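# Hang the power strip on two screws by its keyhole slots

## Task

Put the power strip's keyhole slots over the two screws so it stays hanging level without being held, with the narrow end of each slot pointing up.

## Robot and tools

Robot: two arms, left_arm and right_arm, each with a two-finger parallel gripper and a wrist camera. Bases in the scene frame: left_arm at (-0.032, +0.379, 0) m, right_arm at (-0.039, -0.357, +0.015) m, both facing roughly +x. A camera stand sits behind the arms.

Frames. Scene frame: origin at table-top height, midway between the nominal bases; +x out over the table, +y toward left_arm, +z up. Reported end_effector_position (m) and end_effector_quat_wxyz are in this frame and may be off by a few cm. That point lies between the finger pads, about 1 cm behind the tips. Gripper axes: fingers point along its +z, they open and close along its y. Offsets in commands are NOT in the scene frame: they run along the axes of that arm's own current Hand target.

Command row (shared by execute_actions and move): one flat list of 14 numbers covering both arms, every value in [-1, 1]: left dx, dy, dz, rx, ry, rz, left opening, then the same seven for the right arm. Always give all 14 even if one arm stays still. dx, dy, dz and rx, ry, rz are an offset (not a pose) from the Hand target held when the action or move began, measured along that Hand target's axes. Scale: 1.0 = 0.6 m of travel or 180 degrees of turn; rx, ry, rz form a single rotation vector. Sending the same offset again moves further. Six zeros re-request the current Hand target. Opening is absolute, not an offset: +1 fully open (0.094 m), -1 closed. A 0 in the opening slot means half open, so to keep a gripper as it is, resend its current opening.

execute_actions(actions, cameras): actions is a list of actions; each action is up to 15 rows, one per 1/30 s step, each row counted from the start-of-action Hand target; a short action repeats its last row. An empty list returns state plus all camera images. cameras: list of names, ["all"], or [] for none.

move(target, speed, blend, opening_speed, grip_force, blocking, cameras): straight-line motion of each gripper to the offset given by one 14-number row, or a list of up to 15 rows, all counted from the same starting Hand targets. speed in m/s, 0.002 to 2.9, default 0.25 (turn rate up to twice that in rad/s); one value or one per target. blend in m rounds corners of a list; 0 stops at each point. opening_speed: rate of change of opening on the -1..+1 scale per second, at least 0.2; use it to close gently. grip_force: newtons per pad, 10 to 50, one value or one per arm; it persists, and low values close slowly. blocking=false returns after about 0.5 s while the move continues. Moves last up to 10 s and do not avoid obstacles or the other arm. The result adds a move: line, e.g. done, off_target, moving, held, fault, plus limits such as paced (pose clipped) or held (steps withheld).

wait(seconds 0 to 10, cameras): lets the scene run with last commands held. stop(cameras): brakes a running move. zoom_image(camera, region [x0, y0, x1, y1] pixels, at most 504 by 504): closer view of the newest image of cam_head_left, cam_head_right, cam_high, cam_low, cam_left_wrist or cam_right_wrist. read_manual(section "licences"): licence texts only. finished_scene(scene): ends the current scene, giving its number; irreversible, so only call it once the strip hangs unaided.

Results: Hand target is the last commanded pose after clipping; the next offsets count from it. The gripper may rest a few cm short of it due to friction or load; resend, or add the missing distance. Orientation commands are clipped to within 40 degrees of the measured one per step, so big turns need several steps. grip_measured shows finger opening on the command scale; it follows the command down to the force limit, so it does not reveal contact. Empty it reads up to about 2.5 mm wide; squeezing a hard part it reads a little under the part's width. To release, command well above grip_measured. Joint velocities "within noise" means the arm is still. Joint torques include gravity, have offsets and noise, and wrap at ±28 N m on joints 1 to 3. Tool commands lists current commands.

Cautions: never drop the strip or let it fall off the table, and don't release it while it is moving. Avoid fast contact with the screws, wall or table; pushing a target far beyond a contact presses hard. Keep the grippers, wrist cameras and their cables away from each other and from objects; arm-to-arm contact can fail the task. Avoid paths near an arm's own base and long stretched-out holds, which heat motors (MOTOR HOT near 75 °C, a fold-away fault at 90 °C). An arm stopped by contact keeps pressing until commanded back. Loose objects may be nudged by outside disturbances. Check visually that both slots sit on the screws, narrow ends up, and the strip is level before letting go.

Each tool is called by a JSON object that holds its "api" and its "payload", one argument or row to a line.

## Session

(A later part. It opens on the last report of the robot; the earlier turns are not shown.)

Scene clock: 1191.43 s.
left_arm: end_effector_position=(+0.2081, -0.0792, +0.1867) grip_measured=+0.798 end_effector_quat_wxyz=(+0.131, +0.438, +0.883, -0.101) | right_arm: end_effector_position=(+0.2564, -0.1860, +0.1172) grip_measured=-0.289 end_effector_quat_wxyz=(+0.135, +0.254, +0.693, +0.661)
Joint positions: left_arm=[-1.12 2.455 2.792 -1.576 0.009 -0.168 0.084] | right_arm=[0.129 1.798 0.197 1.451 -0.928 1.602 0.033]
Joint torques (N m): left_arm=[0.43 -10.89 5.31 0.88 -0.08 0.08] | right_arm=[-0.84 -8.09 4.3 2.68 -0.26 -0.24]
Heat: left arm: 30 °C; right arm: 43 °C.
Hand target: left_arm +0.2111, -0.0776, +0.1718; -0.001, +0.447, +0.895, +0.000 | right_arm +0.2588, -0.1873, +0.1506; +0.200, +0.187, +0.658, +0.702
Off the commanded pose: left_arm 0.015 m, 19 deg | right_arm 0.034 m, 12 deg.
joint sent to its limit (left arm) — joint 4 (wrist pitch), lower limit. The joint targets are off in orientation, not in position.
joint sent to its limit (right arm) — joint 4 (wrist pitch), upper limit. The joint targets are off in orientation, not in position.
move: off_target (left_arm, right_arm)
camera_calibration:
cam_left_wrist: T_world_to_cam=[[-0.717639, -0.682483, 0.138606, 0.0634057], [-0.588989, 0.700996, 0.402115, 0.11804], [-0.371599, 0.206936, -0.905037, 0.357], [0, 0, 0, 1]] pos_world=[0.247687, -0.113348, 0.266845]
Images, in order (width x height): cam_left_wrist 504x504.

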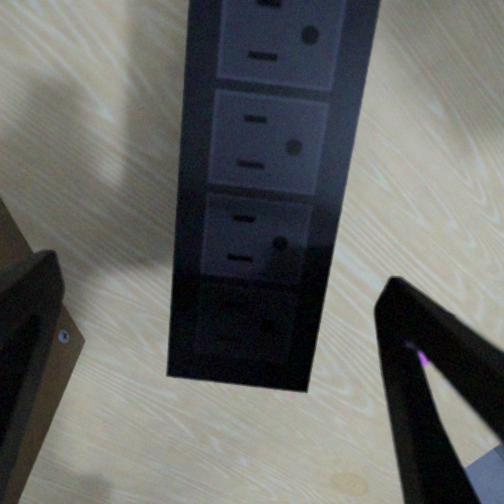

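{"api": "move", "payload": {
  "target": [
    [0.02,-0.02,0,0,0,0.02,0.8,0,0,0,0,0,0,-0.42],
    [0.02,-0.02,0.053,0,0,0.02,0.8,0,0,0,0,0,0,-0.42]
  ],
  "speed": 0.08,
  "cameras": ["cam_left_wrist"]
}}

Scene clock: 1201.87 s.
left_arm: end_effector_position=(+0.1966, -0.0757, +0.1556) grip_measured=+0.798 end_effector_quat_wxyz=(+0.093, +0.465, +0.878, -0.071) | right_arm: end_effector_position=(+0.2564, -0.1860, +0.1172) grip_measured=-0.289 end_effector_quat_wxyz=(+0.135, +0.254, +0.693, +0.661)
Joint positions: left_arm=[-1.136 2.471 2.711 -1.576 0.009 -0.131 0.084] | right_arm=[0.129 1.798 0.197 1.451 -0.928 1.602 0.033]
Joint torques (N m): left_arm=[-0.59 -11.23 5.37 0.63 -0.08 0.08] | right_arm=[-0.83 -8.09 4.3 2.68 -0.26 -0.24]
Heat: left arm: 32 °C; right arm: 43 °C.
Hand target: left_arm +0.1941, -0.0753, +0.1401; -0.001, +0.475, +0.880, +0.000 | right_arm +0.2588, -0.1873, +0.1506; +0.200, +0.187, +0.658, +0.702
Off the commanded pose: left_arm 0.016 m, 14 deg | right_arm 0.034 m, 12 deg.
joint sent to its limit (left arm) — joint 4 (wrist pitch), lower limit. The joint targets are off in orientation, not in position.
joint sent to its limit (right arm) — joint 4 (wrist pitch), upper limit. The joint targets are off in orientation, not in position.
move: off_target (left_arm, right_arm)
camera_calibration:
cam_left_wrist: T_world_to_cam=[[-0.748176, -0.655349, 0.103685, 0.0753105], [-0.537247, 0.69007, 0.484943, 0.097355], [-0.389356, 0.307119, -0.868378, 0.329267], [0, 0, 0, 1]] pos_world=[0.236852, -0.118951, 0.230908]
Images, in order (width x height): cam_left_wrist 504x504.

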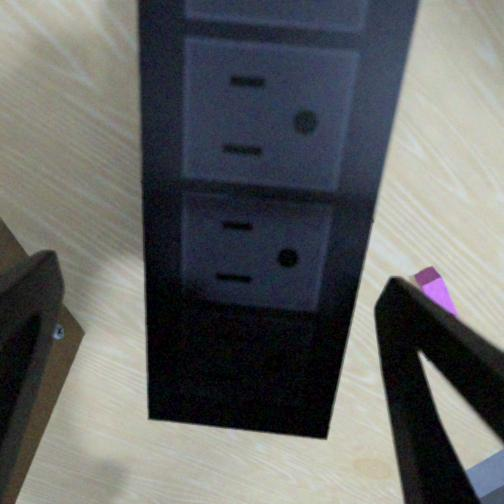

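{"api": "move", "payload": {
  "target": [
    [0.0,-0.012,0,0,0,0.0,0.8,0,0,0,0,0,0,-0.42],
    [0,-0.012,0.05,0,0,0,0.8,0,0,0,0,0,0,-0.42]
  ],
  "speed": 0.06,
  "cameras": ["cam_left_wrist"]
}}

Scene clock: 1211.07 s.
left_arm: end_effector_position=(+0.1903, -0.0796, +0.1238) grip_measured=+0.798 end_effector_quat_wxyz=(+0.065, +0.473, +0.877, -0.053) | right_arm: end_effector_position=(+0.2564, -0.1860, +0.1172) grip_measured=-0.289 end_effector_quat_wxyz=(+0.135, +0.254, +0.693, +0.661)
Joint positions: left_arm=[-1.151 2.533 2.707 -1.576 0.009 -0.131 0.084] | right_arm=[0.129 1.798 0.197 1.451 -0.928 1.602 0.033]
Joint torques (N m): left_arm=[-0.64 -11.26 6.08 0.56 -0.13 -0.06] | right_arm=[-0.83 -8.09 4.3 2.68 -0.26 -0.24]
Heat: left arm: 33 °C; right arm: 44 °C.
Hand target: left_arm +0.1881, -0.0792, +0.1102; -0.001, +0.475, +0.880, +0.000 | right_arm +0.2588, -0.1873, +0.1506; +0.200, +0.187, +0.658, +0.702
Off the commanded pose: left_arm 0.014 m, 10 deg | right_arm 0.034 m, 12 deg.
joint sent to its limit (left arm) — joint 4 (wrist pitch), lower limit. The joint targets are off in orientation, not in position.
joint sent to its limit (right arm) — joint 4 (wrist pitch), upper limit. The joint targets are off in orientation, not in position.
move: off_target (left_arm, right_arm)
camera_calibration:
cam_left_wrist: T_world_to_cam=[[-0.754851, -0.650108, 0.0869475, 0.0750766], [-0.512134, 0.667018, 0.541116, 0.0984858], [-0.409779, 0.363933, -0.836441, 0.304886], [0, 0, 0, 1]] pos_world=[0.232046, -0.127842, 0.1952]
Images, in order (width x height): cam_left_wrist 504x504.

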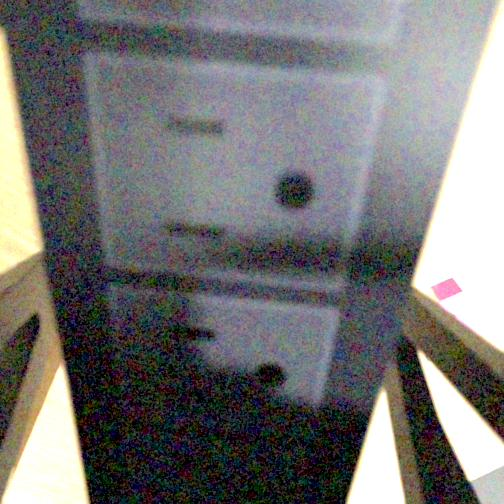

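{"api": "move", "payload": {
  "target": [
    [0,0,0.015,0,0,0,0.8,0,0,0,0,0,0,-0.42],
    [0,0,0.015,0,0,0,0.0,0,0,0,0,0,0,-0.42]
  ],
  "speed": 0.06,
  "opening_speed": 0.4,
  "cameras": ["cam_left_wrist","cam_head_right"]
}}

{"api": "zoom_image", "payload": {
  "camera": "cam_head_right",
  "region": [260, 250, 400, 380]
}}

Scene clock: 1220.00 s.
left_arm: end_effector_position=(+0.1903, -0.0804, +0.1150) grip_measured=+0.083 end_effector_quat_wxyz=(+0.058, +0.459, +0.885, -0.050) | right_arm: end_effector_position=(+0.2571, -0.1862, +0.1195) grip_measured=-0.289 end_effector_quat_wxyz=(+0.142, +0.248, +0.692, +0.663)
Joint positions: left_arm=[-1.15 2.552 2.707 -1.573 0.012 -0.163 0.051] | right_arm=[0.129 1.798 0.197 1.465 -0.925 1.595 0.033]
Joint torques (N m): left_arm=[-0.42 -11.62 5.98 0.49 -0.09 0.33] | right_arm=[-0.88 -8.09 4.38 2.58 -0.29 -0.16]
Heat: left arm: 33 °C; right arm: 45 °C.
Hand target: left_arm +0.1880, -0.0791, +0.1012; -0.001, +0.475, +0.880, +0.000 | right_arm +0.2588, -0.1873, +0.1506; +0.200, +0.187, +0.658, +0.702
Off the commanded pose: left_arm 0.014 m, 9 deg | right_arm 0.031 m, 11 deg.
joint sent to its limit (left arm) — joint 4 (wrist pitch), lower limit. The joint targets are off in orientation, not in position.
joint sent to its limit (right arm) — joint 4 (wrist pitch), upper limit. The joint targets are off in orientation, not in position.
move: off_target (left_arm, right_arm); target 2's new opening was sent with left_arm's hand 0.014 m and 9 deg from that target
camera_calibration:
cam_left_wrist: T_world_to_cam=[[-0.732708, -0.674544, 0.0901572, 0.0689251], [-0.525321, 0.644823, 0.555195, 0.103001], [-0.432639, 0.359434, -0.82682, 0.300666], [0, 0, 0, 1]] pos_world=[0.23469, -0.127994, 0.185197]
Images, in order (width x height): cam_head_right 504x504, cam_left_wrist 504x504.

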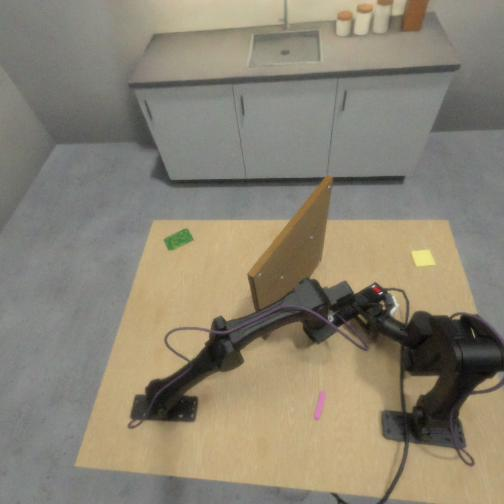

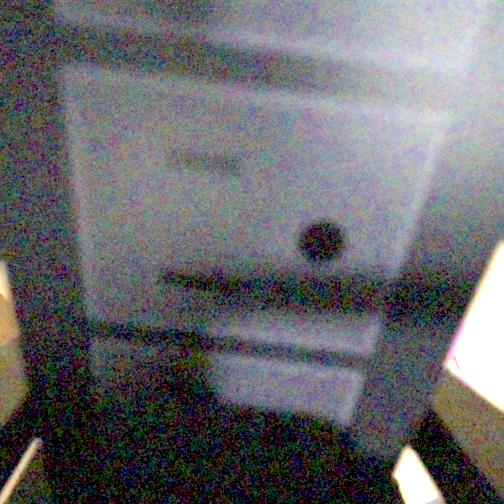

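Scaled by 3.600 from the camera's 504x504 image, which has a finer 720x720 frame.

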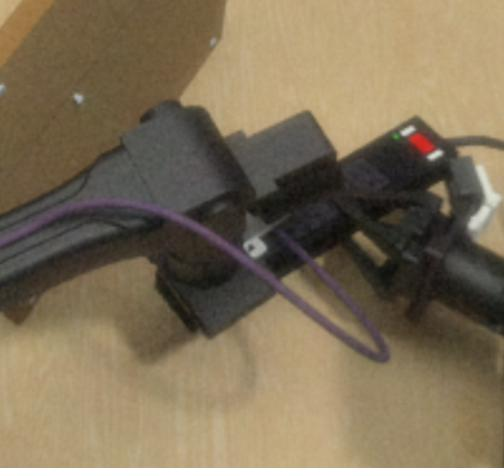

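{"api": "move", "payload": {
  "target": [
    [0,0,0,0,0,0,-0.03,0,0,0,0,0,0,-0.42],
    [0,0,0,0,0,0,-0.03,0,0,0,0,0,0,-0.1],
    [0,0,0,0,0,0,-0.03,0,0,-0.17,0,0,0,-0.1]
  ],
  "speed": 0.1,
  "opening_speed": 0.4,
  "cameras": ["cam_left_wrist","cam_head_right","cam_right_wrist"]
}}

{"api": "zoom_image", "payload": {
  "camera": "cam_head_right",
  "region": [260, 250, 400, 380]
}}

Scene clock: 1232.33 s.
left_arm: end_effector_position=(+0.1794, -0.0767, +0.1084) grip_measured=+0.049 end_effector_quat_wxyz=(+0.037, +0.482, +0.874, -0.041) | right_arm: end_effector_position=(+0.2078, -0.2737, +0.1330) grip_measured=-0.103 end_effector_quat_wxyz=(+0.157, +0.229, +0.676, +0.683)
Joint positions: left_arm=[-1.163 2.563 2.707 -1.605 0.023 -0.124 0.049] | right_arm=[-0.395 1.695 0.062 1.48 -1.454 1.52 0.042]
Joint torques (N m): left_arm=[0.83 -12.29 6.01 0.74 -0.25 -0.12] | right_arm=[-0.73 -5.16 2.81 2.09 -0.29 -0.03]
Heat: left arm: 33 °C; right arm: 47 °C.
Hand target: left_arm +0.1880, -0.0792, +0.1012; -0.001, +0.475, +0.880, +0.000 | right_arm +0.2051, -0.2739, +0.1440; +0.200, +0.187, +0.658, +0.702
Off the commanded pose: left_arm 0.011 m, 7 deg | right_arm 0.011 m, 7 deg.
joint read past its limit (left arm) — joint 4 (wrist pitch), lower limit.
joint sent to its limit (left arm) — joint 4 (wrist pitch), lower limit. The joint targets are off in orientation, not in position.
joint sent to its limit (right arm) — joint 4 (wrist pitch), upper limit. The joint targets are off in orientation, not in position.
move: off_target (left_arm, right_arm); target 2's new opening was sent with right_arm's hand 0.031 m and 11 deg from that target
camera_calibration:
cam_left_wrist: T_world_to_cam=[[-0.765131, -0.638293, 0.084598, 0.0731463], [-0.477424, 0.650573, 0.590611, 0.0864752], [-0.43202, 0.411505, -0.80251, 0.290416], [0, 0, 0, 1]] pos_world=[0.222717, -0.129078, 0.175801]
cam_right_wrist: T_world_to_cam=[[-0.00464598, -0.0737664, -0.997265, 0.105655], [-0.989488, -0.143806, 0.0152469, 0.180681], [-0.144537, 0.986853, -0.0723229, 0.410653], [0, 0, 0, 1]] pos_world=[0.238628, -0.371477, 0.132311]
Images, in order (width x height): cam_head_right 504x504, cam_left_wrist 504x504, cam_right_wrist 504x504.

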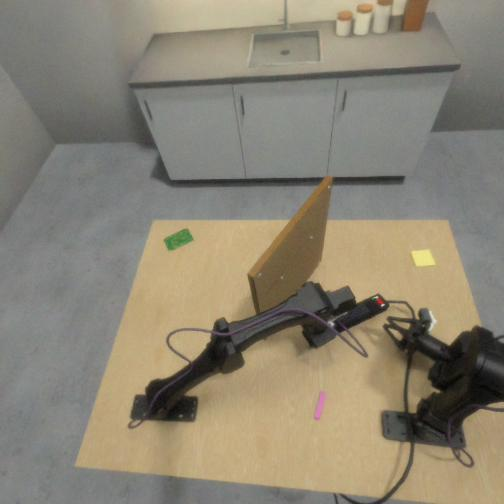

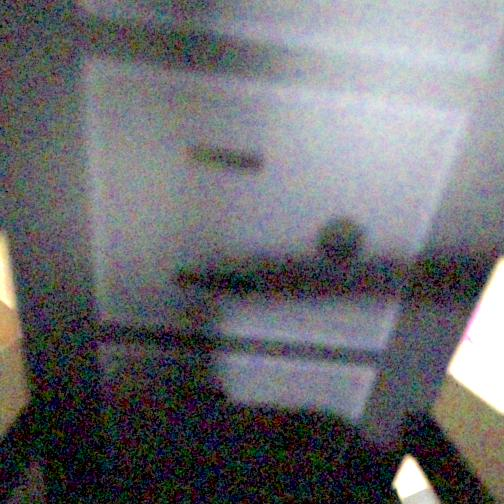

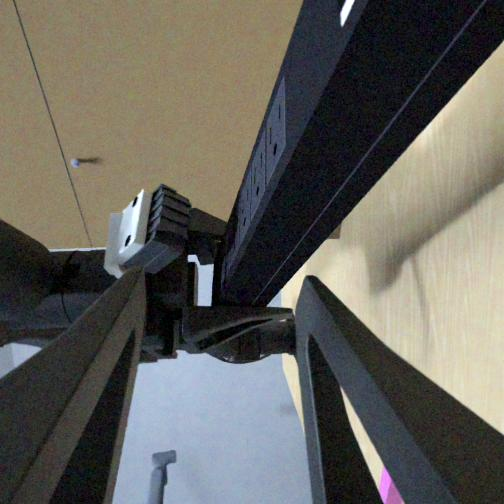

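Scaled by 3.600 from the camera's 504x504 image, which has a finer 720x720 frame.

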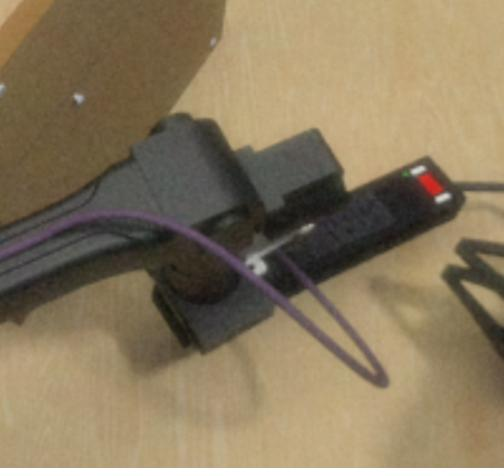

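{"api": "move", "payload": {
  "target": [
    [0,0,0,0,0,0,-0.03,0,0.15,-0.03,0.25,0,0,0.7],
    [0,0,0,0,0,0,-0.03,0,0.137,0.105,0.51,-0.128,0.12,0.8]
  ],
  "speed": 0.15,
  "cameras": ["cam_right_wrist","cam_head_right"]
}}

Scene clock: 1266.67 s.
left_arm: end_effector_position=(+0.1794, -0.0767, +0.1084) grip_measured=+0.049 end_effector_quat_wxyz=(+0.037, +0.482, +0.874, -0.041) | right_arm: end_effector_position=(+0.2343, -0.2237, +0.2259) grip_measured=+0.797 end_effector_quat_wxyz=(+0.020, +0.498, +0.866, +0.044)
Joint positions: left_arm=[-1.163 2.563 2.707 -1.605 0.023 -0.124 0.049] | right_arm=[0.484 1.649 1.728 -1.554 -0.018 1.486 0.084]
Joint torques (N m): left_arm=[0.62 -12.16 5.96 0.72 -0.2 -0.11] | right_arm=[0.58 -5.15 10.29 0.23 0.17 0.09]
Heat: left arm: 33 °C; right arm: 43 °C.
Hand target: left_arm +0.1880, -0.0792, +0.1012; -0.001, +0.475, +0.880, +0.000 | right_arm +0.2354, -0.2249, +0.2302; +0.000, +0.500, +0.866, -0.002
Off the commanded pose: left_arm 0.011 m, 7 deg | right_arm 0.005 m, 6 deg.
joint read past its limit (left arm) — joint 4 (wrist pitch), lower limit.
joint sent to its limit (left arm) — joint 4 (wrist pitch), lower limit. The joint targets are off in orientation, not in position.
joint sent to its limit (right arm) — joint 4 (wrist pitch), lower limit. The joint targets are off in orientation, not in position.
move: off_target (left_arm, right_arm); target 2's new opening was sent with right_arm's hand 0.005 m and 6 deg from that target; limits=paced
camera_calibration:
cam_right_wrist: T_world_to_cam=[[-0.787754, -0.614025, -0.0491602, 0.0506499], [-0.496855, 0.586199, 0.639927, 0.119434], [-0.364113, 0.528531, -0.766862, 0.477704], [0, 0, 0, 1]] pos_world=[0.273179, -0.291393, 0.292394]
Images, in order (width x height): cam_head_right 504x504, cam_right_wrist 504x504.

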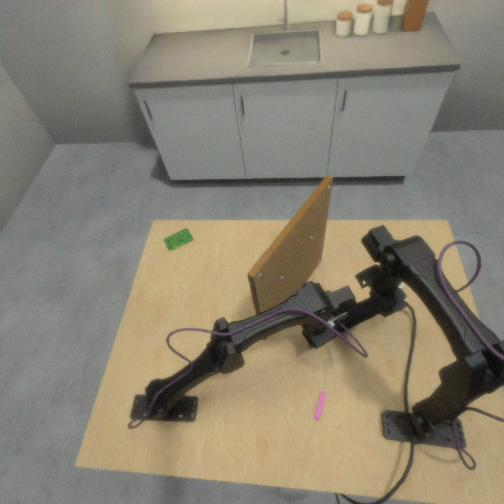

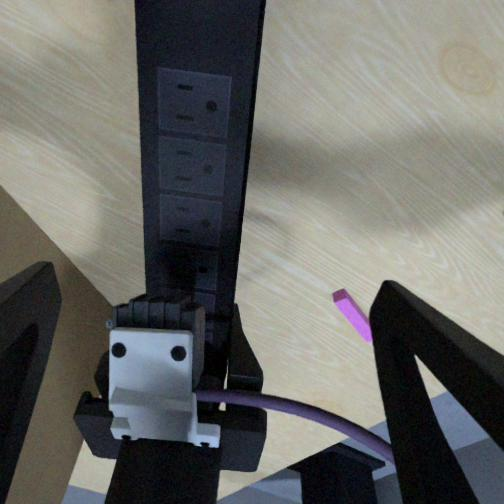

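{"api": "move", "payload": {
  "target": [
    [0,0,0,0,0,0,-0.03,-0.033,0.032,0,0,0,0,0.8],
    [0,0,0,0,0,0,-0.03,-0.033,0.032,0.115,0,0,0,0.8]
  ],
  "speed": 0.1,
  "cameras": ["cam_right_wrist"]
}}

Scene clock: 1286.00 s.
left_arm: end_effector_position=(+0.1794, -0.0767, +0.1084) grip_measured=+0.049 end_effector_quat_wxyz=(+0.037, +0.482, +0.874, -0.041) | right_arm: end_effector_position=(+0.2583, -0.2288, +0.1661) grip_measured=+0.797 end_effector_quat_wxyz=(-0.006, +0.498, +0.867, +0.006)
Joint positions: left_arm=[-1.163 2.563 2.707 -1.605 0.023 -0.124 0.049] | right_arm=[0.438 1.769 1.627 -1.426 -0.017 1.439 0.084]
Joint torques (N m): left_arm=[0.58 -12.38 5.9 0.75 -0.22 -0.17] | right_arm=[-0.49 -6.68 6.71 0.42 0.17 0.01]
Heat: left arm: 33 °C; right arm: 39 °C.
Hand target: left_arm +0.1880, -0.0792, +0.1012; -0.001, +0.475, +0.880, +0.000 | right_arm +0.2618, -0.2326, +0.1611; +0.000, +0.500, +0.866, -0.002
Off the commanded pose: left_arm 0.011 m, 7 deg | right_arm 0.007 m, 1 deg.
joint read past its limit (left arm) — joint 4 (wrist pitch), lower limit.
joint sent to its limit (left arm) — joint 4 (wrist pitch), lower limit. The joint targets are off in orientation, not in position.
move: off_target (left_arm)
camera_calibration:
cam_right_wrist: T_world_to_cam=[[-0.787191, -0.615363, 0.0407262, 0.048109], [-0.444283, 0.611661, 0.654586, 0.162376], [-0.427719, 0.49719, -0.754889, 0.450549], [0, 0, 0, 1]] pos_world=[0.30272, -0.293723, 0.231866]
Images, in order (width x height): cam_right_wrist 504x504.

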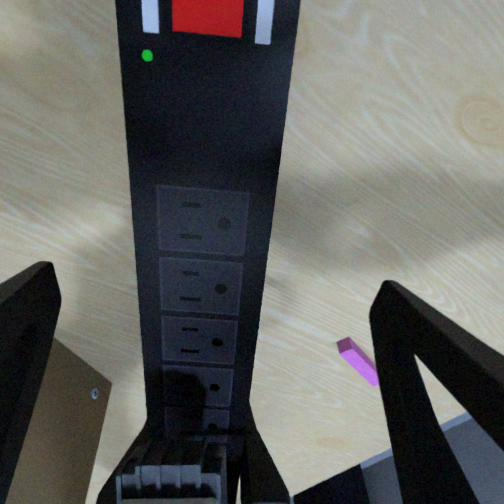

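{"api": "move", "payload": {
  "target": [
    [0,0,0,0,0,0,-0.03,0,0.006,0.06,0,0,0,0.8],
    [0,0,0,0,0,0,-0.03,0,0.006,0.08,0,0,0,0.8]
  ],
  "speed": 0.06,
  "cameras": ["cam_right_wrist"]
}}

Scene clock: 1295.53 s.
left_arm: end_effector_position=(+0.1794, -0.0767, +0.1084) grip_measured=+0.049 end_effector_quat_wxyz=(+0.037, +0.482, +0.874, -0.041) | right_arm: end_effector_position=(+0.2627, -0.2270, +0.1199) grip_measured=+0.797 end_effector_quat_wxyz=(-0.004, +0.498, +0.867, +0.008)
Joint positions: left_arm=[-1.163 2.563 2.707 -1.605 0.023 -0.124 0.049] | right_arm=[0.438 1.781 1.457 -1.239 -0.017 1.439 0.084]
Joint torques (N m): left_arm=[0.55 -12.56 6.26 0.73 -0.26 -0.14] | right_arm=[-0.38 -6.49 6.58 0.4 0.17 0.02]
Heat: left arm: 33 °C; right arm: 37 °C.
Hand target: left_arm +0.1880, -0.0792, +0.1012; -0.001, +0.475, +0.880, +0.000 | right_arm +0.2648, -0.2310, +0.1131; +0.000, +0.500, +0.866, -0.002
Off the commanded pose: left_arm 0.011 m, 7 deg | right_arm 0.008 m, 1 deg.
joint read past its limit (left arm) — joint 4 (wrist pitch), lower limit.
joint sent to its limit (left arm) — joint 4 (wrist pitch), lower limit. The joint targets are off in orientation, not in position.
move: off_target (left_arm)
camera_calibration:
cam_right_wrist: T_world_to_cam=[[-0.787355, -0.615492, 0.0352468, 0.0552063], [-0.447749, 0.610201, 0.653586, 0.194174], [-0.423785, 0.498822, -0.756031, 0.41602], [0, 0, 0, 1]] pos_world=[0.306711, -0.292027, 0.185669]
Images, in order (width x height): cam_right_wrist 504x504.

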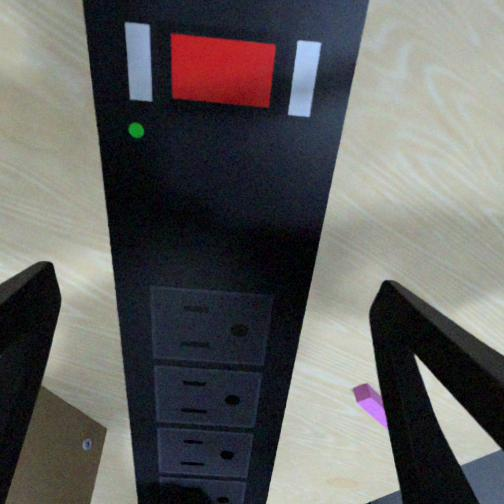

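{"api": "move", "payload": {
  "target": [
    [0,0,0,0,0,0,-0.03,0.025,0.002,0.02,0,0,0,0.8],
    [0,0,0,0,0,0,-0.03,0.025,0.002,0.055,0,0,0,0.8]
  ],
  "speed": 0.06,
  "cameras": ["cam_right_wrist"]
}}

Scene clock: 1304.50 s.
left_arm: end_effector_position=(+0.1794, -0.0767, +0.1084) grip_measured=+0.049 end_effector_quat_wxyz=(+0.037, +0.482, +0.874, -0.041) | right_arm: end_effector_position=(+0.2578, -0.2158, +0.0863) grip_measured=+0.797 end_effector_quat_wxyz=(-0.005, +0.498, +0.867, +0.008)
Joint positions: left_arm=[-1.163 2.563 2.707 -1.605 0.023 -0.124 0.049] | right_arm=[0.476 1.801 1.348 -1.111 -0.016 1.476 0.084]
Joint torques (N m): left_arm=[0.62 -12.04 6.05 0.81 -0.19 -0.12] | right_arm=[0.43 -6.67 6.53 0.37 0.16 0.1]
Heat: left arm: 33 °C; right arm: 37 °C.
Hand target: left_arm +0.1880, -0.0792, +0.1012; -0.001, +0.475, +0.880, +0.000 | right_arm +0.2584, -0.2176, +0.0800; +0.000, +0.500, +0.866, -0.002
Off the commanded pose: left_arm 0.011 m, 7 deg | right_arm 0.006 m, 1 deg.
joint read past its limit (left arm) — joint 4 (wrist pitch), lower limit.
joint sent to its limit (left arm) — joint 4 (wrist pitch), lower limit. The joint targets are off in orientation, not in position.
move: off_target (left_arm)
camera_calibration:
cam_right_wrist: T_world_to_cam=[[-0.787091, -0.615724, 0.0370259, 0.0591682], [-0.447067, 0.610791, 0.653502, 0.207103], [-0.424992, 0.497813, -0.756018, 0.383194], [0, 0, 0, 1]] pos_world=[0.302014, -0.280824, 0.152169]
Images, in order (width x height): cam_right_wrist 504x504.

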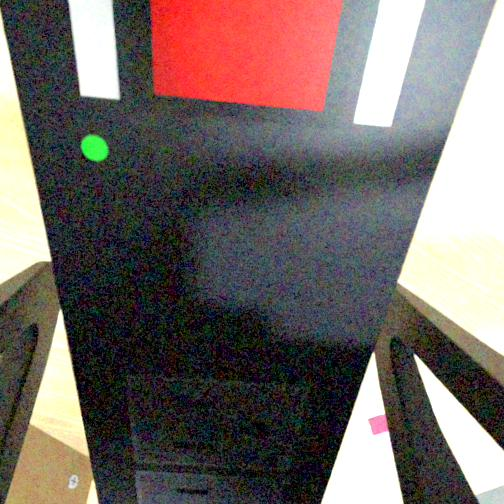

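{"api": "move", "payload": {
  "target": [
    [0,0,0,0,0,0,-0.03,0,0,0.02,0,0,0,0.8],
    [0,0,0,0,0,0,-0.03,0,0,0.02,0,0,0,-0.03]
  ],
  "speed": 0.05,
  "opening_speed": 0.4,
  "cameras": ["cam_right_wrist","cam_head_left"]
}}

Scene clock: 1312.43 s.
left_arm: end_effector_position=(+0.1809, -0.0753, +0.1083) grip_measured=+0.048 end_effector_quat_wxyz=(+0.040, +0.485, +0.873, -0.036) | right_arm: end_effector_position=(+0.2586, -0.2156, +0.0751) grip_measured=+0.085 end_effector_quat_wxyz=(-0.004, +0.496, +0.868, +0.009)
Joint positions: left_arm=[-1.163 2.563 2.707 -1.608 0.012 -0.116 0.049] | right_arm=[0.476 1.811 1.315 -1.064 -0.016 1.471 0.051]
Joint torques (N m): left_arm=[0.54 -12.16 6.23 0.73 -0.13 -0.25] | right_arm=[0.43 -6.58 6.38 0.41 0.15 0.13]
Heat: left arm: 33 °C; right arm: 36 °C.
Hand target: left_arm +0.1879, -0.0792, +0.1012; -0.001, +0.475, +0.880, +0.000 | right_arm +0.2583, -0.2176, +0.0681; +0.000, +0.500, +0.866, -0.002
Off the commanded pose: left_arm 0.011 m, 6 deg | right_arm 0.007 m, 1 deg.
joint read past its limit (left arm) — joint 4 (wrist pitch), lower limit.
joint sent to its limit (left arm) — joint 4 (wrist pitch), lower limit. The joint targets are off in orientation, not in position.
move: off_target (left_arm)
camera_calibration:
cam_right_wrist: T_world_to_cam=[[-0.784348, -0.619382, 0.0341143, 0.0590164], [-0.451835, 0.608127, 0.652707, 0.215342], [-0.42502, 0.496535, -0.756842, 0.374634], [0, 0, 0, 1]] pos_world=[0.302816, -0.280421, 0.140971]
Images, in order (width x height): cam_head_left 504x504, cam_right_wrist 504x504.

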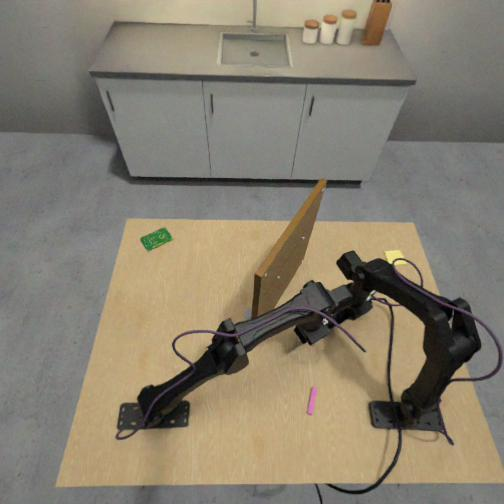

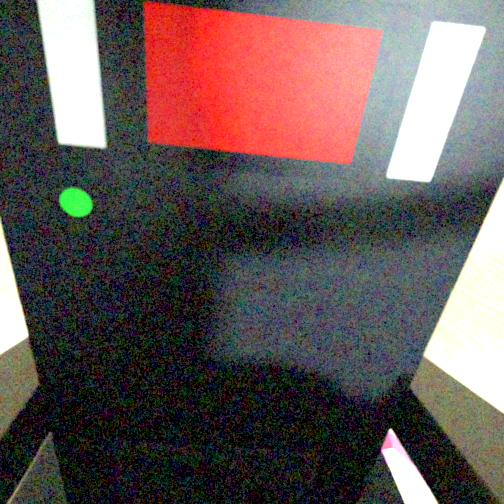

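{"api": "move", "payload": {
  "target": [
    [0,0,0,0,0,0,-0.03,0,0,0,0,0,0,-0.12],
    [0,0,0,0,0,0,0.5,0,0,0,0,0,0,-0.12],
    [0,0,-0.2,0,0,0,0.6,0,0,0,0,0,0,-0.12],
    [0.21,0.04,-0.22,0,0,0,0.3,0,0,0,0,0,0,-0.12]
  ],
  "speed": 0.15,
  "opening_speed": 0.5,
  "cameras": ["cam_right_wrist","cam_head_left","cam_head_right"]
}}

{"api": "zoom_image", "payload": {
  "camera": "cam_head_right",
  "region": [260, 230, 420, 380]
}}

Scene clock: 1325.70 s.
left_arm: end_effector_position=(+0.1376, +0.0337, +0.2236) grip_measured=+0.302 end_effector_quat_wxyz=(+0.067, +0.471, +0.878, -0.054) | right_arm: end_effector_position=(+0.2586, -0.2157, +0.0751) grip_measured=+0.079 end_effector_quat_wxyz=(-0.003, +0.500, +0.866, +0.008)
Joint positions: left_arm=[-1.144 1.926 2.113 -1.584 0.011 -0.128 0.061] | right_arm=[0.476 1.811 1.315 -1.064 -0.015 1.48 0.051]
Joint torques (N m): left_arm=[0.72 -12.33 5.23 0.62 -0.12 0.09] | right_arm=[0.43 -6.57 6.38 0.41 0.15 0.05]
Heat: left arm: 34 °C; right arm: 35 °C.
Hand target: left_arm +0.1391, +0.0392, +0.2332; -0.001, +0.475, +0.880, +0.000 | right_arm +0.2583, -0.2176, +0.0681; +0.000, +0.500, +0.866, -0.002
Off the commanded pose: left_arm 0.011 m, 10 deg | right_arm 0.007 m, 1 deg.
joint read past its limit (left arm) — joint 4 (wrist pitch), lower limit.
joint sent to its limit (left arm) — joint 4 (wrist pitch), lower limit. The joint targets are off in orientation, not in position.
move: off_target (left_arm); target 2's new opening was sent with left_arm's hand 0.011 m and 6 deg from that target; target 3's new opening was sent with left_arm's hand 0.023 m and 19 deg from that target; target 4's new opening was sent with left_arm's hand 0.011 m and 10 deg from that target
camera_calibration:
cam_right_wrist: T_world_to_cam=[[-0.789749, -0.612464, 0.0343964, 0.0618353], [-0.446598, 0.6125, 0.652222, 0.215132], [-0.420531, 0.499731, -0.757247, 0.374267], [0, 0, 0, 1]] pos_world=[0.302303, -0.280929, 0.140972]
Images, in order (width x height): cam_head_left 504x504, cam_head_right 504x504, cam_right_wrist 504x504.

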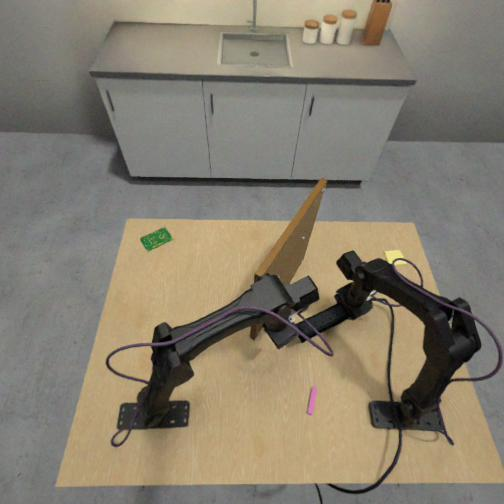

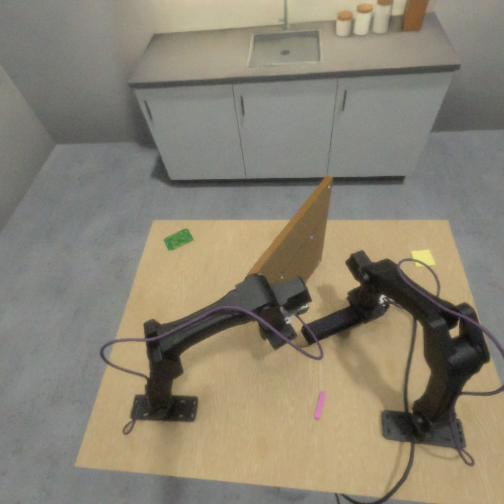

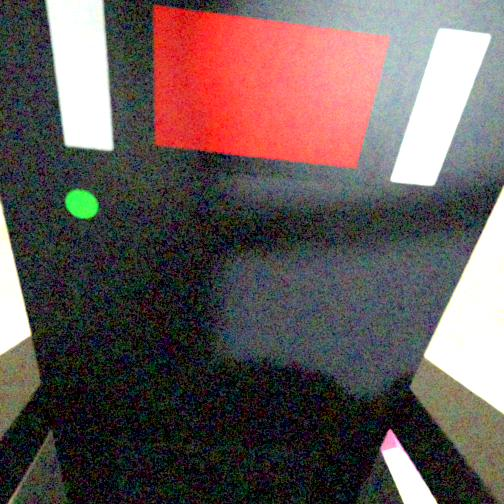

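Scaled by 3.150 from the camera's 504x504 image, which has a finer 720x720 frame.

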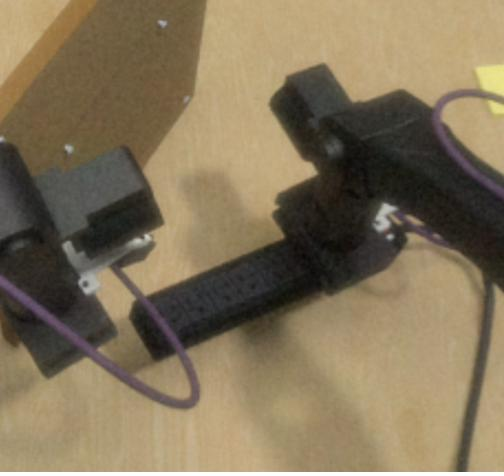

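{"api": "move", "payload": {
  "target": [
    [0.29,-0.046,-0.03,0,0,0,0.3,0,-0.06,-0.22,0,0,0,-0.12],
    [0.29,-0.046,-0.03,0,0,0,0.3,0,-0.08,-0.25,0,0,-0.155,-0.12]
  ],
  "speed": 0.15,
  "cameras": ["cam_right_wrist","cam_head_left"]
}}

Scene clock: 1341.03 s.
left_arm: end_effector_position=(+0.0211, +0.1683, +0.2519) grip_measured=+0.302 end_effector_quat_wxyz=(+0.088, +0.472, +0.871, -0.100) | right_arm: end_effector_position=(+0.2069, -0.2387, +0.1995) grip_measured=+0.078 end_effector_quat_wxyz=(-0.027, +0.282, +0.959, -0.011)
Joint positions: left_arm=[-1.357 1.234 1.516 -1.587 0.006 -0.332 0.061] | right_arm=[0.476 1.647 1.62 -1.599 -0.02 1.005 0.051]
Joint torques (N m): left_arm=[-0.59 -3.45 5.26 0.85 -0.02 -0.08] | right_arm=[-0.85 -9.87 10.1 0.4 0.2 -0.17]
Heat: left arm: 35 °C; right arm: 34 °C.
Hand target: left_arm +0.0204, +0.1695, +0.2516; -0.001, +0.475, +0.880, +0.000 | right_arm +0.2171, -0.2411, +0.2182; +0.000, +0.276, +0.961, -0.001
Off the commanded pose: left_arm 0.001 m, 15 deg | right_arm 0.021 m, 3 deg.
joint read past its limit (left arm) — joint 4 (wrist pitch), lower limit.
joint read past its limit (right arm) — joint 4 (wrist pitch), lower limit.
joint sent to its limit (left arm) — joint 4 (wrist pitch), lower limit. The joint targets are off in orientation, not in position.
joint sent to its limit (right arm) — joint 4 (wrist pitch), lower limit. The joint targets still meet the commanded pose.
move: off_target (left_arm, right_arm)
camera_calibration:
cam_right_wrist: T_world_to_cam=[[-0.419499, -0.904488, 0.076947, -0.152142], [-0.642121, 0.35559, 0.679144, 0.0986265], [-0.641639, 0.235491, -0.729961, 0.435469], [0, 0, 0, 1]] pos_world=[0.27892, -0.27523, 0.2626]
Images, in order (width x height): cam_head_left 504x504, cam_right_wrist 504x504.

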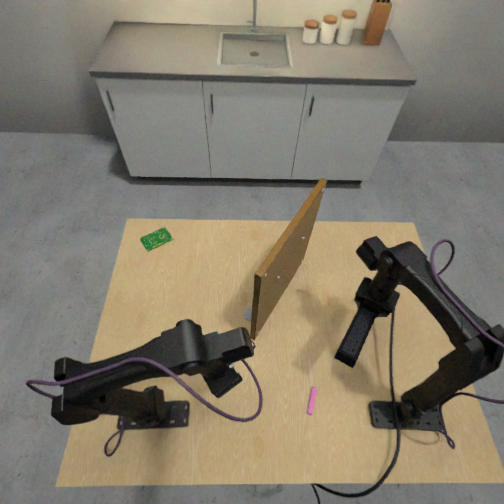

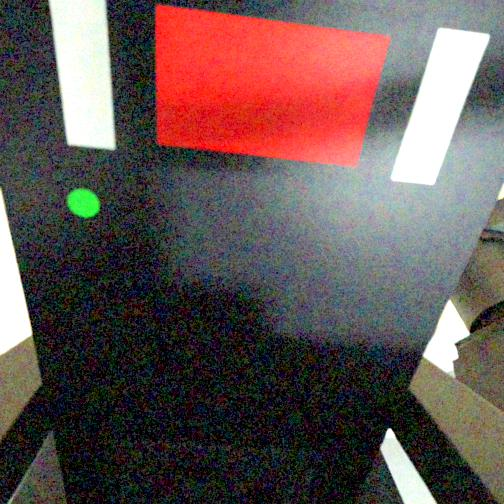

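{"api": "move", "payload": {
  "target": [
    [0,0,0,0,0,0,0.3,0,0.05,-0.02,-0.25,0,0,-0.12],
    [0,0,0,0,0,0,0.3,-0.058,0.17,-0.05,-0.5,0,0,-0.12]
  ],
  "speed": 0.15,
  "cameras": ["cam_right_wrist","cam_head_left","cam_head_right","cam_high"]
}}

Scene clock: 1358.67 s.
left_arm: end_effector_position=(+0.0211, +0.1683, +0.2519) grip_measured=+0.302 end_effector_quat_wxyz=(+0.088, +0.472, +0.871, -0.100) | right_arm: end_effector_position=(+0.2900, -0.1726, +0.2195) grip_measured=+0.077 end_effector_quat_wxyz=(+0.122, +0.251, +0.701, +0.656)
Joint positions: left_arm=[-1.357 1.234 1.516 -1.587 0.006 -0.332 0.061] | right_arm=[0.163 1.342 0.521 0.64 -0.915 1.588 0.051]
Joint torques (N m): left_arm=[-0.42 -3.59 5.08 0.86 -0.04 -0.09] | right_arm=[0.25 -4.03 8.83 2.92 0.18 -0.34]
Heat: left arm: 32 °C; right arm: 37 °C.
Hand target: left_arm +0.0204, +0.1695, +0.2516; -0.001, +0.475, +0.880, +0.000 | right_arm +0.3007, -0.1731, +0.2479; +0.195, +0.196, +0.681, +0.678
Off the commanded pose: left_arm 0.001 m, 15 deg | right_arm 0.030 m, 11 deg.
joint read past its limit (left arm) — joint 4 (wrist pitch), lower limit.
joint sent to its limit (left arm) — joint 4 (wrist pitch), lower limit. The joint targets are off in orientation, not in position.
move: off_target (left_arm, right_arm)
camera_calibration:
cam_right_wrist: T_world_to_cam=[[-0.100876, -0.12256, -0.987321, 0.217197], [-0.979515, -0.161605, 0.120139, 0.246311], [-0.174281, 0.979215, -0.103747, 0.343215], [0, 0, 0, 1]] pos_world=[0.322992, -0.269656, 0.220459]
Images, in order (width x height): cam_head_left 504x504, cam_head_right 504x504, cam_high 504x504, cam_right_wrist 504x504.

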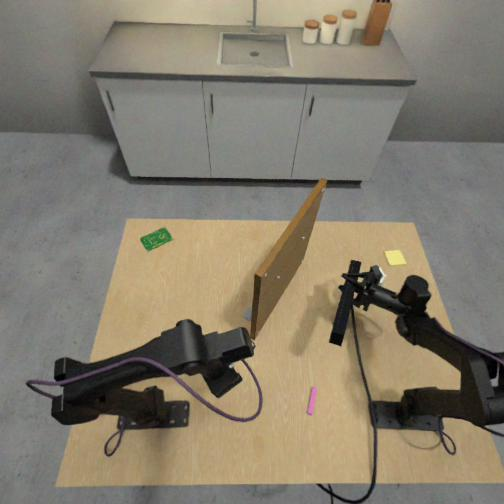

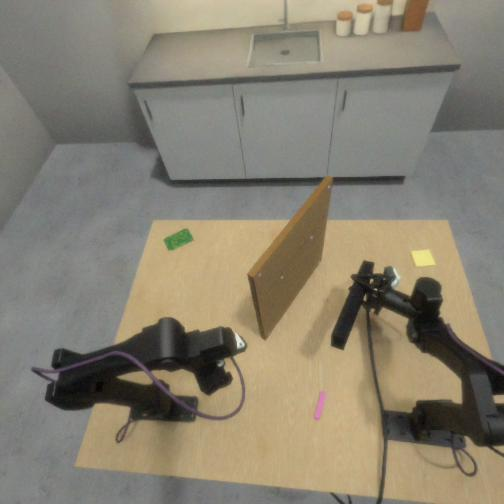

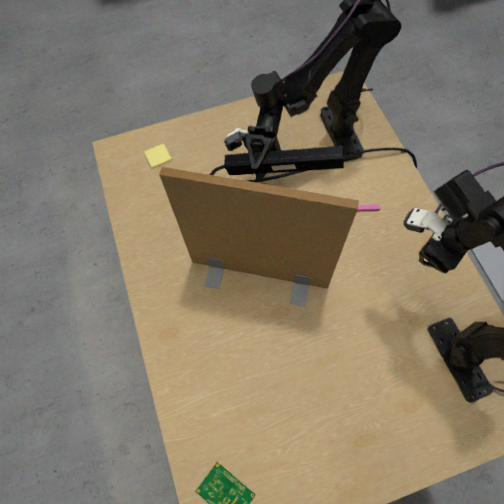

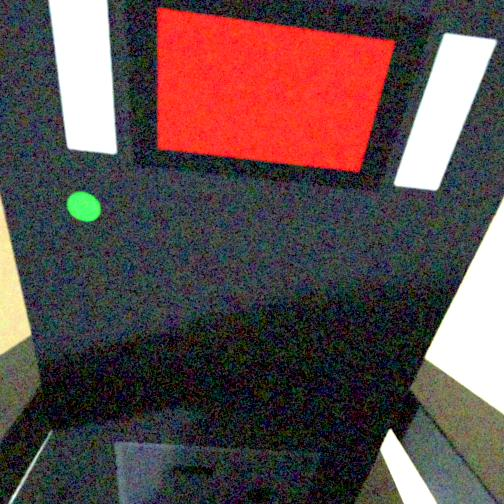

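{"api": "move", "payload": {
  "target": [-0.056,-0.037,-0.08,-0.175,-0.637,-0.105,-0.8,0,0,0,0,0,0,-0.12],
  "cameras": ["cam_left_wrist"]
}}

Scene clock: 1417.17 s.
left_arm: end_effector_position=(+0.0203, +0.1316, +0.2881) grip_measured=-0.798 end_effector_quat_wxyz=(+0.668, +0.236, +0.682, -0.180) | right_arm: end_effector_position=(+0.2902, -0.1726, +0.2202) grip_measured=+0.077 end_effector_quat_wxyz=(+0.122, +0.251, +0.700, +0.657)
Joint positions: left_arm=[-2.195 1.169 0.945 -1.251 -1.529 -1.406 0.01] | right_arm=[0.163 1.342 0.521 0.644 -0.915 1.59 0.051]
Joint torques (N m): left_arm=[0.8 -2.32 8.72 0.5 -0.95 -0.11] | right_arm=[0.27 -3.89 8.8 2.94 0.18 -0.35]
Heat: left arm: 29 °C; right arm: 47 °C.
Hand target: left_arm +0.0205, +0.1292, +0.2996; +0.835, +0.116, +0.503, -0.192 | right_arm +0.3007, -0.1731, +0.2479; +0.195, +0.196, +0.681, +0.678
Off the commanded pose: left_arm 0.012 m, 31 deg | right_arm 0.030 m, 11 deg.
joint sent to its limit (left arm) — joint 5 (wrist yaw), lower limit. The joint targets are off in orientation, not in position.
move: off_target (left_arm, right_arm)
camera_calibration:
cam_left_wrist: T_world_to_cam=[[-0.586041, -0.807248, 0.0700489, 0.091914], [-0.595029, 0.370067, -0.713436, 0.183961], [0.549997, -0.459783, -0.697211, 0.344582], [0, 0, 0, 1]] pos_world=[-0.0261916, 0.164553, 0.365053]
Images, in order (width x height): cam_left_wrist 504x504.

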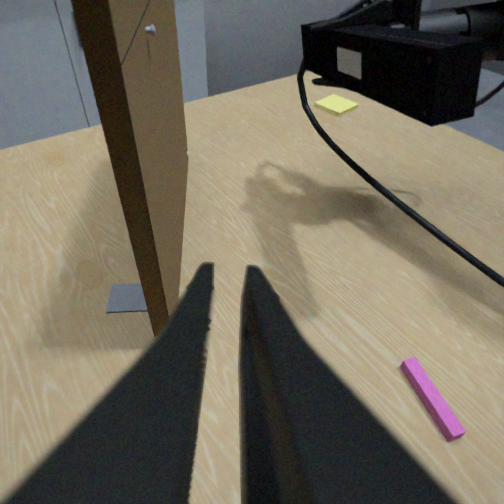

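{"api": "move", "payload": {
  "target": "[0,0,0,0,0,0,-0.8,0,0,0,0,0,0,-0.12],[0.05,0,0.05,0,0,0,-0.8,0,0,0,0,0,0,-0.12]]",
  "cameras": ["cam_left_wrist"]
}}

{"api": "zoom_image", "payload": {
  "camera": "cam_left_wrist",
  "region": [60, 0, 500, 130]
}}


Scaled by 1.145 from the camera's 504x504 image, which has a finer 720x720 frame.

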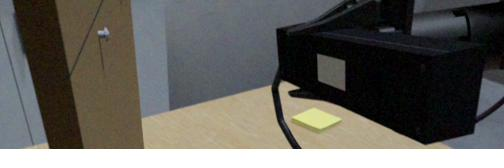

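{"api": "move", "payload": {
  "target": [-0.059,0,0.031,0.08,0,-0.043,-0.8,0,0,0,0,0,0,-0.12],
  "cameras": ["cam_left_wrist"]
}}

{"api": "zoom_image", "payload": {
  "camera": "cam_left_wrist",
  "region": [0, 0, 504, 252]
}}

Scene clock: 1445.30 s.
left_arm: end_effector_position=(+0.0151, +0.1238, +0.3353) grip_measured=-0.798 end_effector_quat_wxyz=(+0.659, +0.205, +0.689, -0.222) | right_arm: end_effector_position=(+0.2902, -0.1726, +0.2203) grip_measured=+0.077 end_effector_quat_wxyz=(+0.122, +0.251, +0.700, +0.657)
Joint positions: left_arm=[-2.195 1.083 1.038 -0.957 -1.531 -1.038 0.01] | right_arm=[0.163 1.342 0.521 0.644 -0.915 1.59 0.051]
Joint torques (N m): left_arm=[0.62 -4.04 6.12 1.03 -0.88 0.04] | right_arm=[0.27 -3.88 8.79 2.93 0.18 -0.34]
Heat: left arm: 29 °C; right arm: 49 °C.
Hand target: left_arm +0.0204, +0.1292, +0.3396; +0.799, +0.186, +0.482, -0.310 | right_arm +0.3007, -0.1731, +0.2479; +0.195, +0.196, +0.681, +0.678
Off the commanded pose: left_arm 0.009 m, 31 deg | right_arm 0.030 m, 11 deg.
joint sent to its limit (left arm) — joint 5 (wrist yaw), lower limit. The joint targets are off in orientation, not in position.
move: off_target (left_arm, right_arm)
camera_calibration:
cam_left_wrist: T_world_to_cam=[[-0.590175, -0.78814, 0.174726, 0.0419709], [-0.628507, 0.312759, -0.712152, 0.224613], [0.506628, -0.53011, -0.679934, 0.380337], [0, 0, 0, 1]] pos_world=[-0.0267481, 0.16445, 0.41123]
Images, in order (width x height): cam_left_wrist 504x504.

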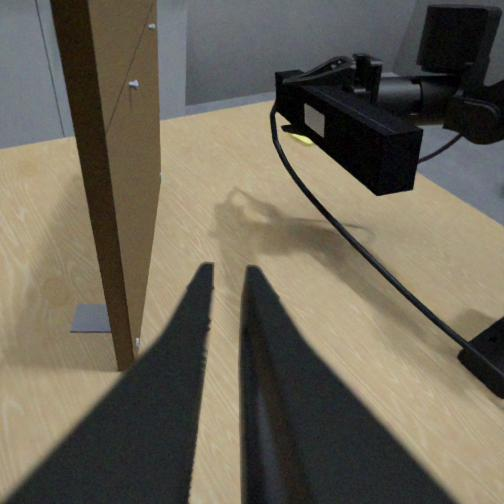

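Scaled by 1.000.

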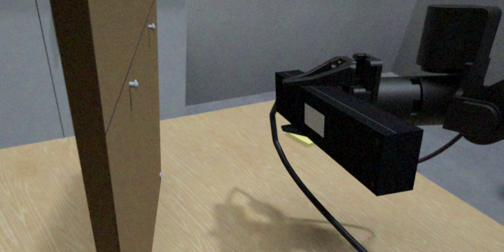

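{"api": "move", "payload": {
  "target": [0,0,0,0,0,0,-0.8,-0.017,0.075,0.15,0,-0.056,-0.056,-0.12],
  "speed": 0.1,
  "cameras": ["cam_left_wrist","cam_head_left"]
}}

{"api": "zoom_image", "payload": {
  "camera": "cam_left_wrist",
  "region": [50, 0, 450, 220]
}}

Scene clock: 1486.87 s.
left_arm: end_effector_position=(+0.0151, +0.1238, +0.3353) grip_measured=-0.798 end_effector_quat_wxyz=(+0.659, +0.205, +0.689, -0.222) | right_arm: end_effector_position=(+0.3354, -0.1073, +0.2390) grip_measured=+0.073 end_effector_quat_wxyz=(+0.236, +0.243, +0.717, +0.609)
Joint positions: left_arm=[-2.195 1.083 1.038 -0.956 -1.531 -1.038 0.01] | right_arm=[0.451 1.461 0.731 0.565 -0.46 1.455 0.05]
Joint torques (N m): left_arm=[0.4 -3.66 6.3 0.94 -0.83 -0.05] | right_arm=[0.36 -5.11 15.06 2.83 0.35 -0.41]
Heat: left arm: 27 °C; right arm: 53 °C.
Hand target: left_arm +0.0201, +0.1294, +0.3394; +0.669, +0.195, +0.683, -0.218 (not the last commanded pose) | right_arm +0.3572, -0.1021, +0.2927; +0.313, +0.194, +0.675, +0.639
Off the commanded pose: left_arm 0.009 m, 31 deg | right_arm 0.058 m, 12 deg.
joint sent to its limit (left arm) — joint 5 (wrist yaw), lower limit.
move: off_target (left_arm, right_arm)
camera_calibration:
cam_left_wrist: T_world_to_cam=[[-0.590175, -0.78814, 0.174726, 0.0419119], [-0.628507, 0.312759, -0.712152, 0.224551], [0.506628, -0.53011, -0.679934, 0.380388], [0, 0, 0, 1]] pos_world=[-0.0268481, 0.16445, 0.41123]
Images, in order (width x height): cam_head_left 504x504, cam_left_wrist 504x504.

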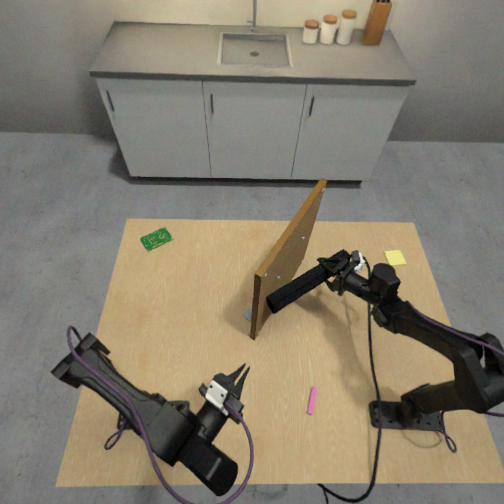

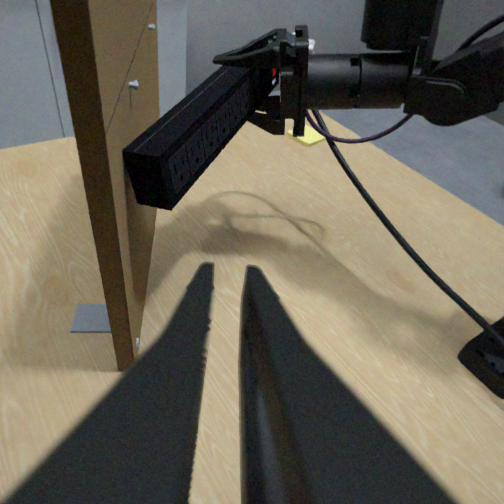

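Scaled by 1.260 from the camera's 504x504 image, which has a finer 720x720 frame.

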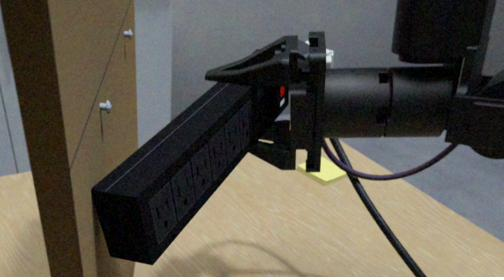

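{"api": "move", "payload": {
  "target": [0,0,0,0,0,0,-0.8,0,0,-0.09,0,0.045,0,-0.15],
  "speed": 0.1,
  "cameras": ["cam_left_wrist","cam_head_left","cam_high"]
}}

{"api": "zoom_image", "payload": {
  "camera": "cam_left_wrist",
  "region": [50, 0, 450, 220]
}}

Scene clock: 1506.30 s.
left_arm: end_effector_position=(+0.0151, +0.1238, +0.3353) grip_measured=-0.798 end_effector_quat_wxyz=(+0.659, +0.205, +0.689, -0.222) | right_arm: end_effector_position=(+0.3207, -0.1389, +0.2464) grip_measured=+0.073 end_effector_quat_wxyz=(+0.196, +0.214, +0.725, +0.624)
Joint positions: left_arm=[-2.195 1.083 1.038 -0.956 -1.531 -1.038 0.01] | right_arm=[0.303 1.386 0.709 0.486 -0.709 1.428 0.05]
Joint torques (N m): left_arm=[0.42 -3.64 6.15 0.85 -0.89 -0.06] | right_arm=[-1.18 -9.02 9.44 2.72 -0.25 -0.46]
Heat: left arm: 27 °C; right arm: 58 °C.
Hand target: left_arm +0.0201, +0.1294, +0.3394; +0.669, +0.195, +0.683, -0.218 | right_arm +0.3210, -0.1422, +0.2919; +0.264, +0.148, +0.696, +0.651
Off the commanded pose: left_arm 0.009 m, 2 deg | right_arm 0.046 m, 12 deg.
joint sent to its limit (left arm) — joint 5 (wrist yaw), lower limit. The joint targets still meet the commanded pose.
move: off_target (right_arm)
camera_calibration:
cam_left_wrist: T_world_to_cam=[[-0.590175, -0.78814, 0.174726, 0.0419119], [-0.628507, 0.312759, -0.712152, 0.224551], [0.506628, -0.53011, -0.679934, 0.380388], [0, 0, 0, 1]] pos_world=[-0.0268481, 0.16445, 0.41123]
Images, in order (width x height): cam_head_left 504x504, cam_high 504x504, cam_left_wrist 504x504.

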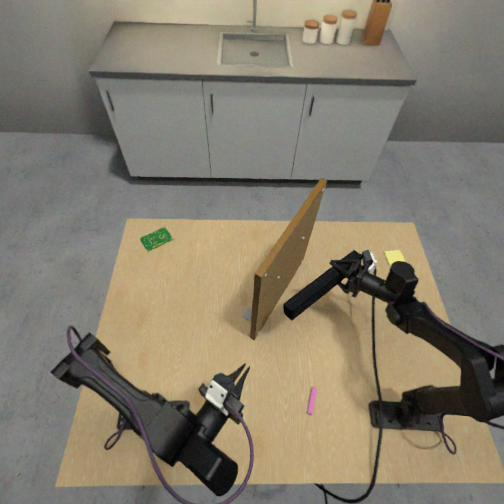

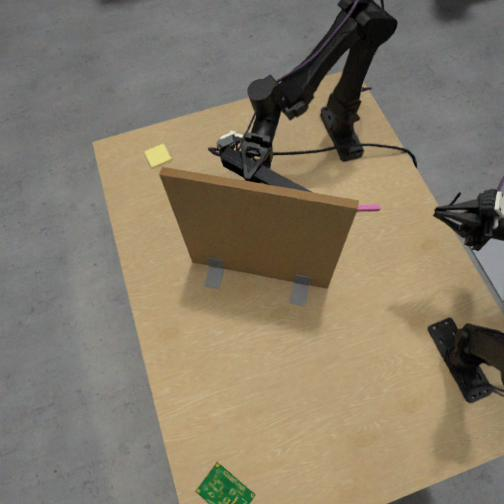

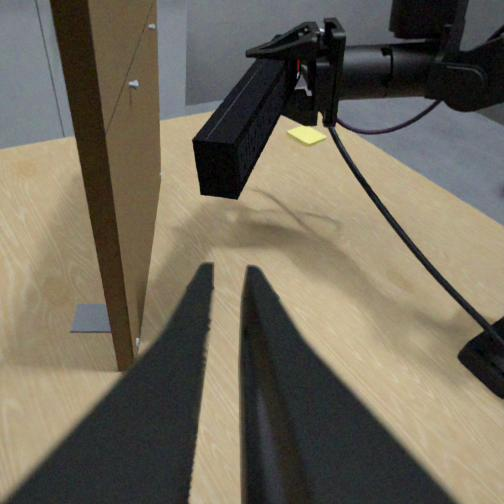

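Scaled by 1.260 from the camera's 504x504 image, which has a finer 720x720 frame.

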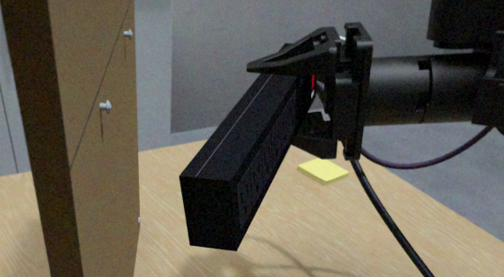

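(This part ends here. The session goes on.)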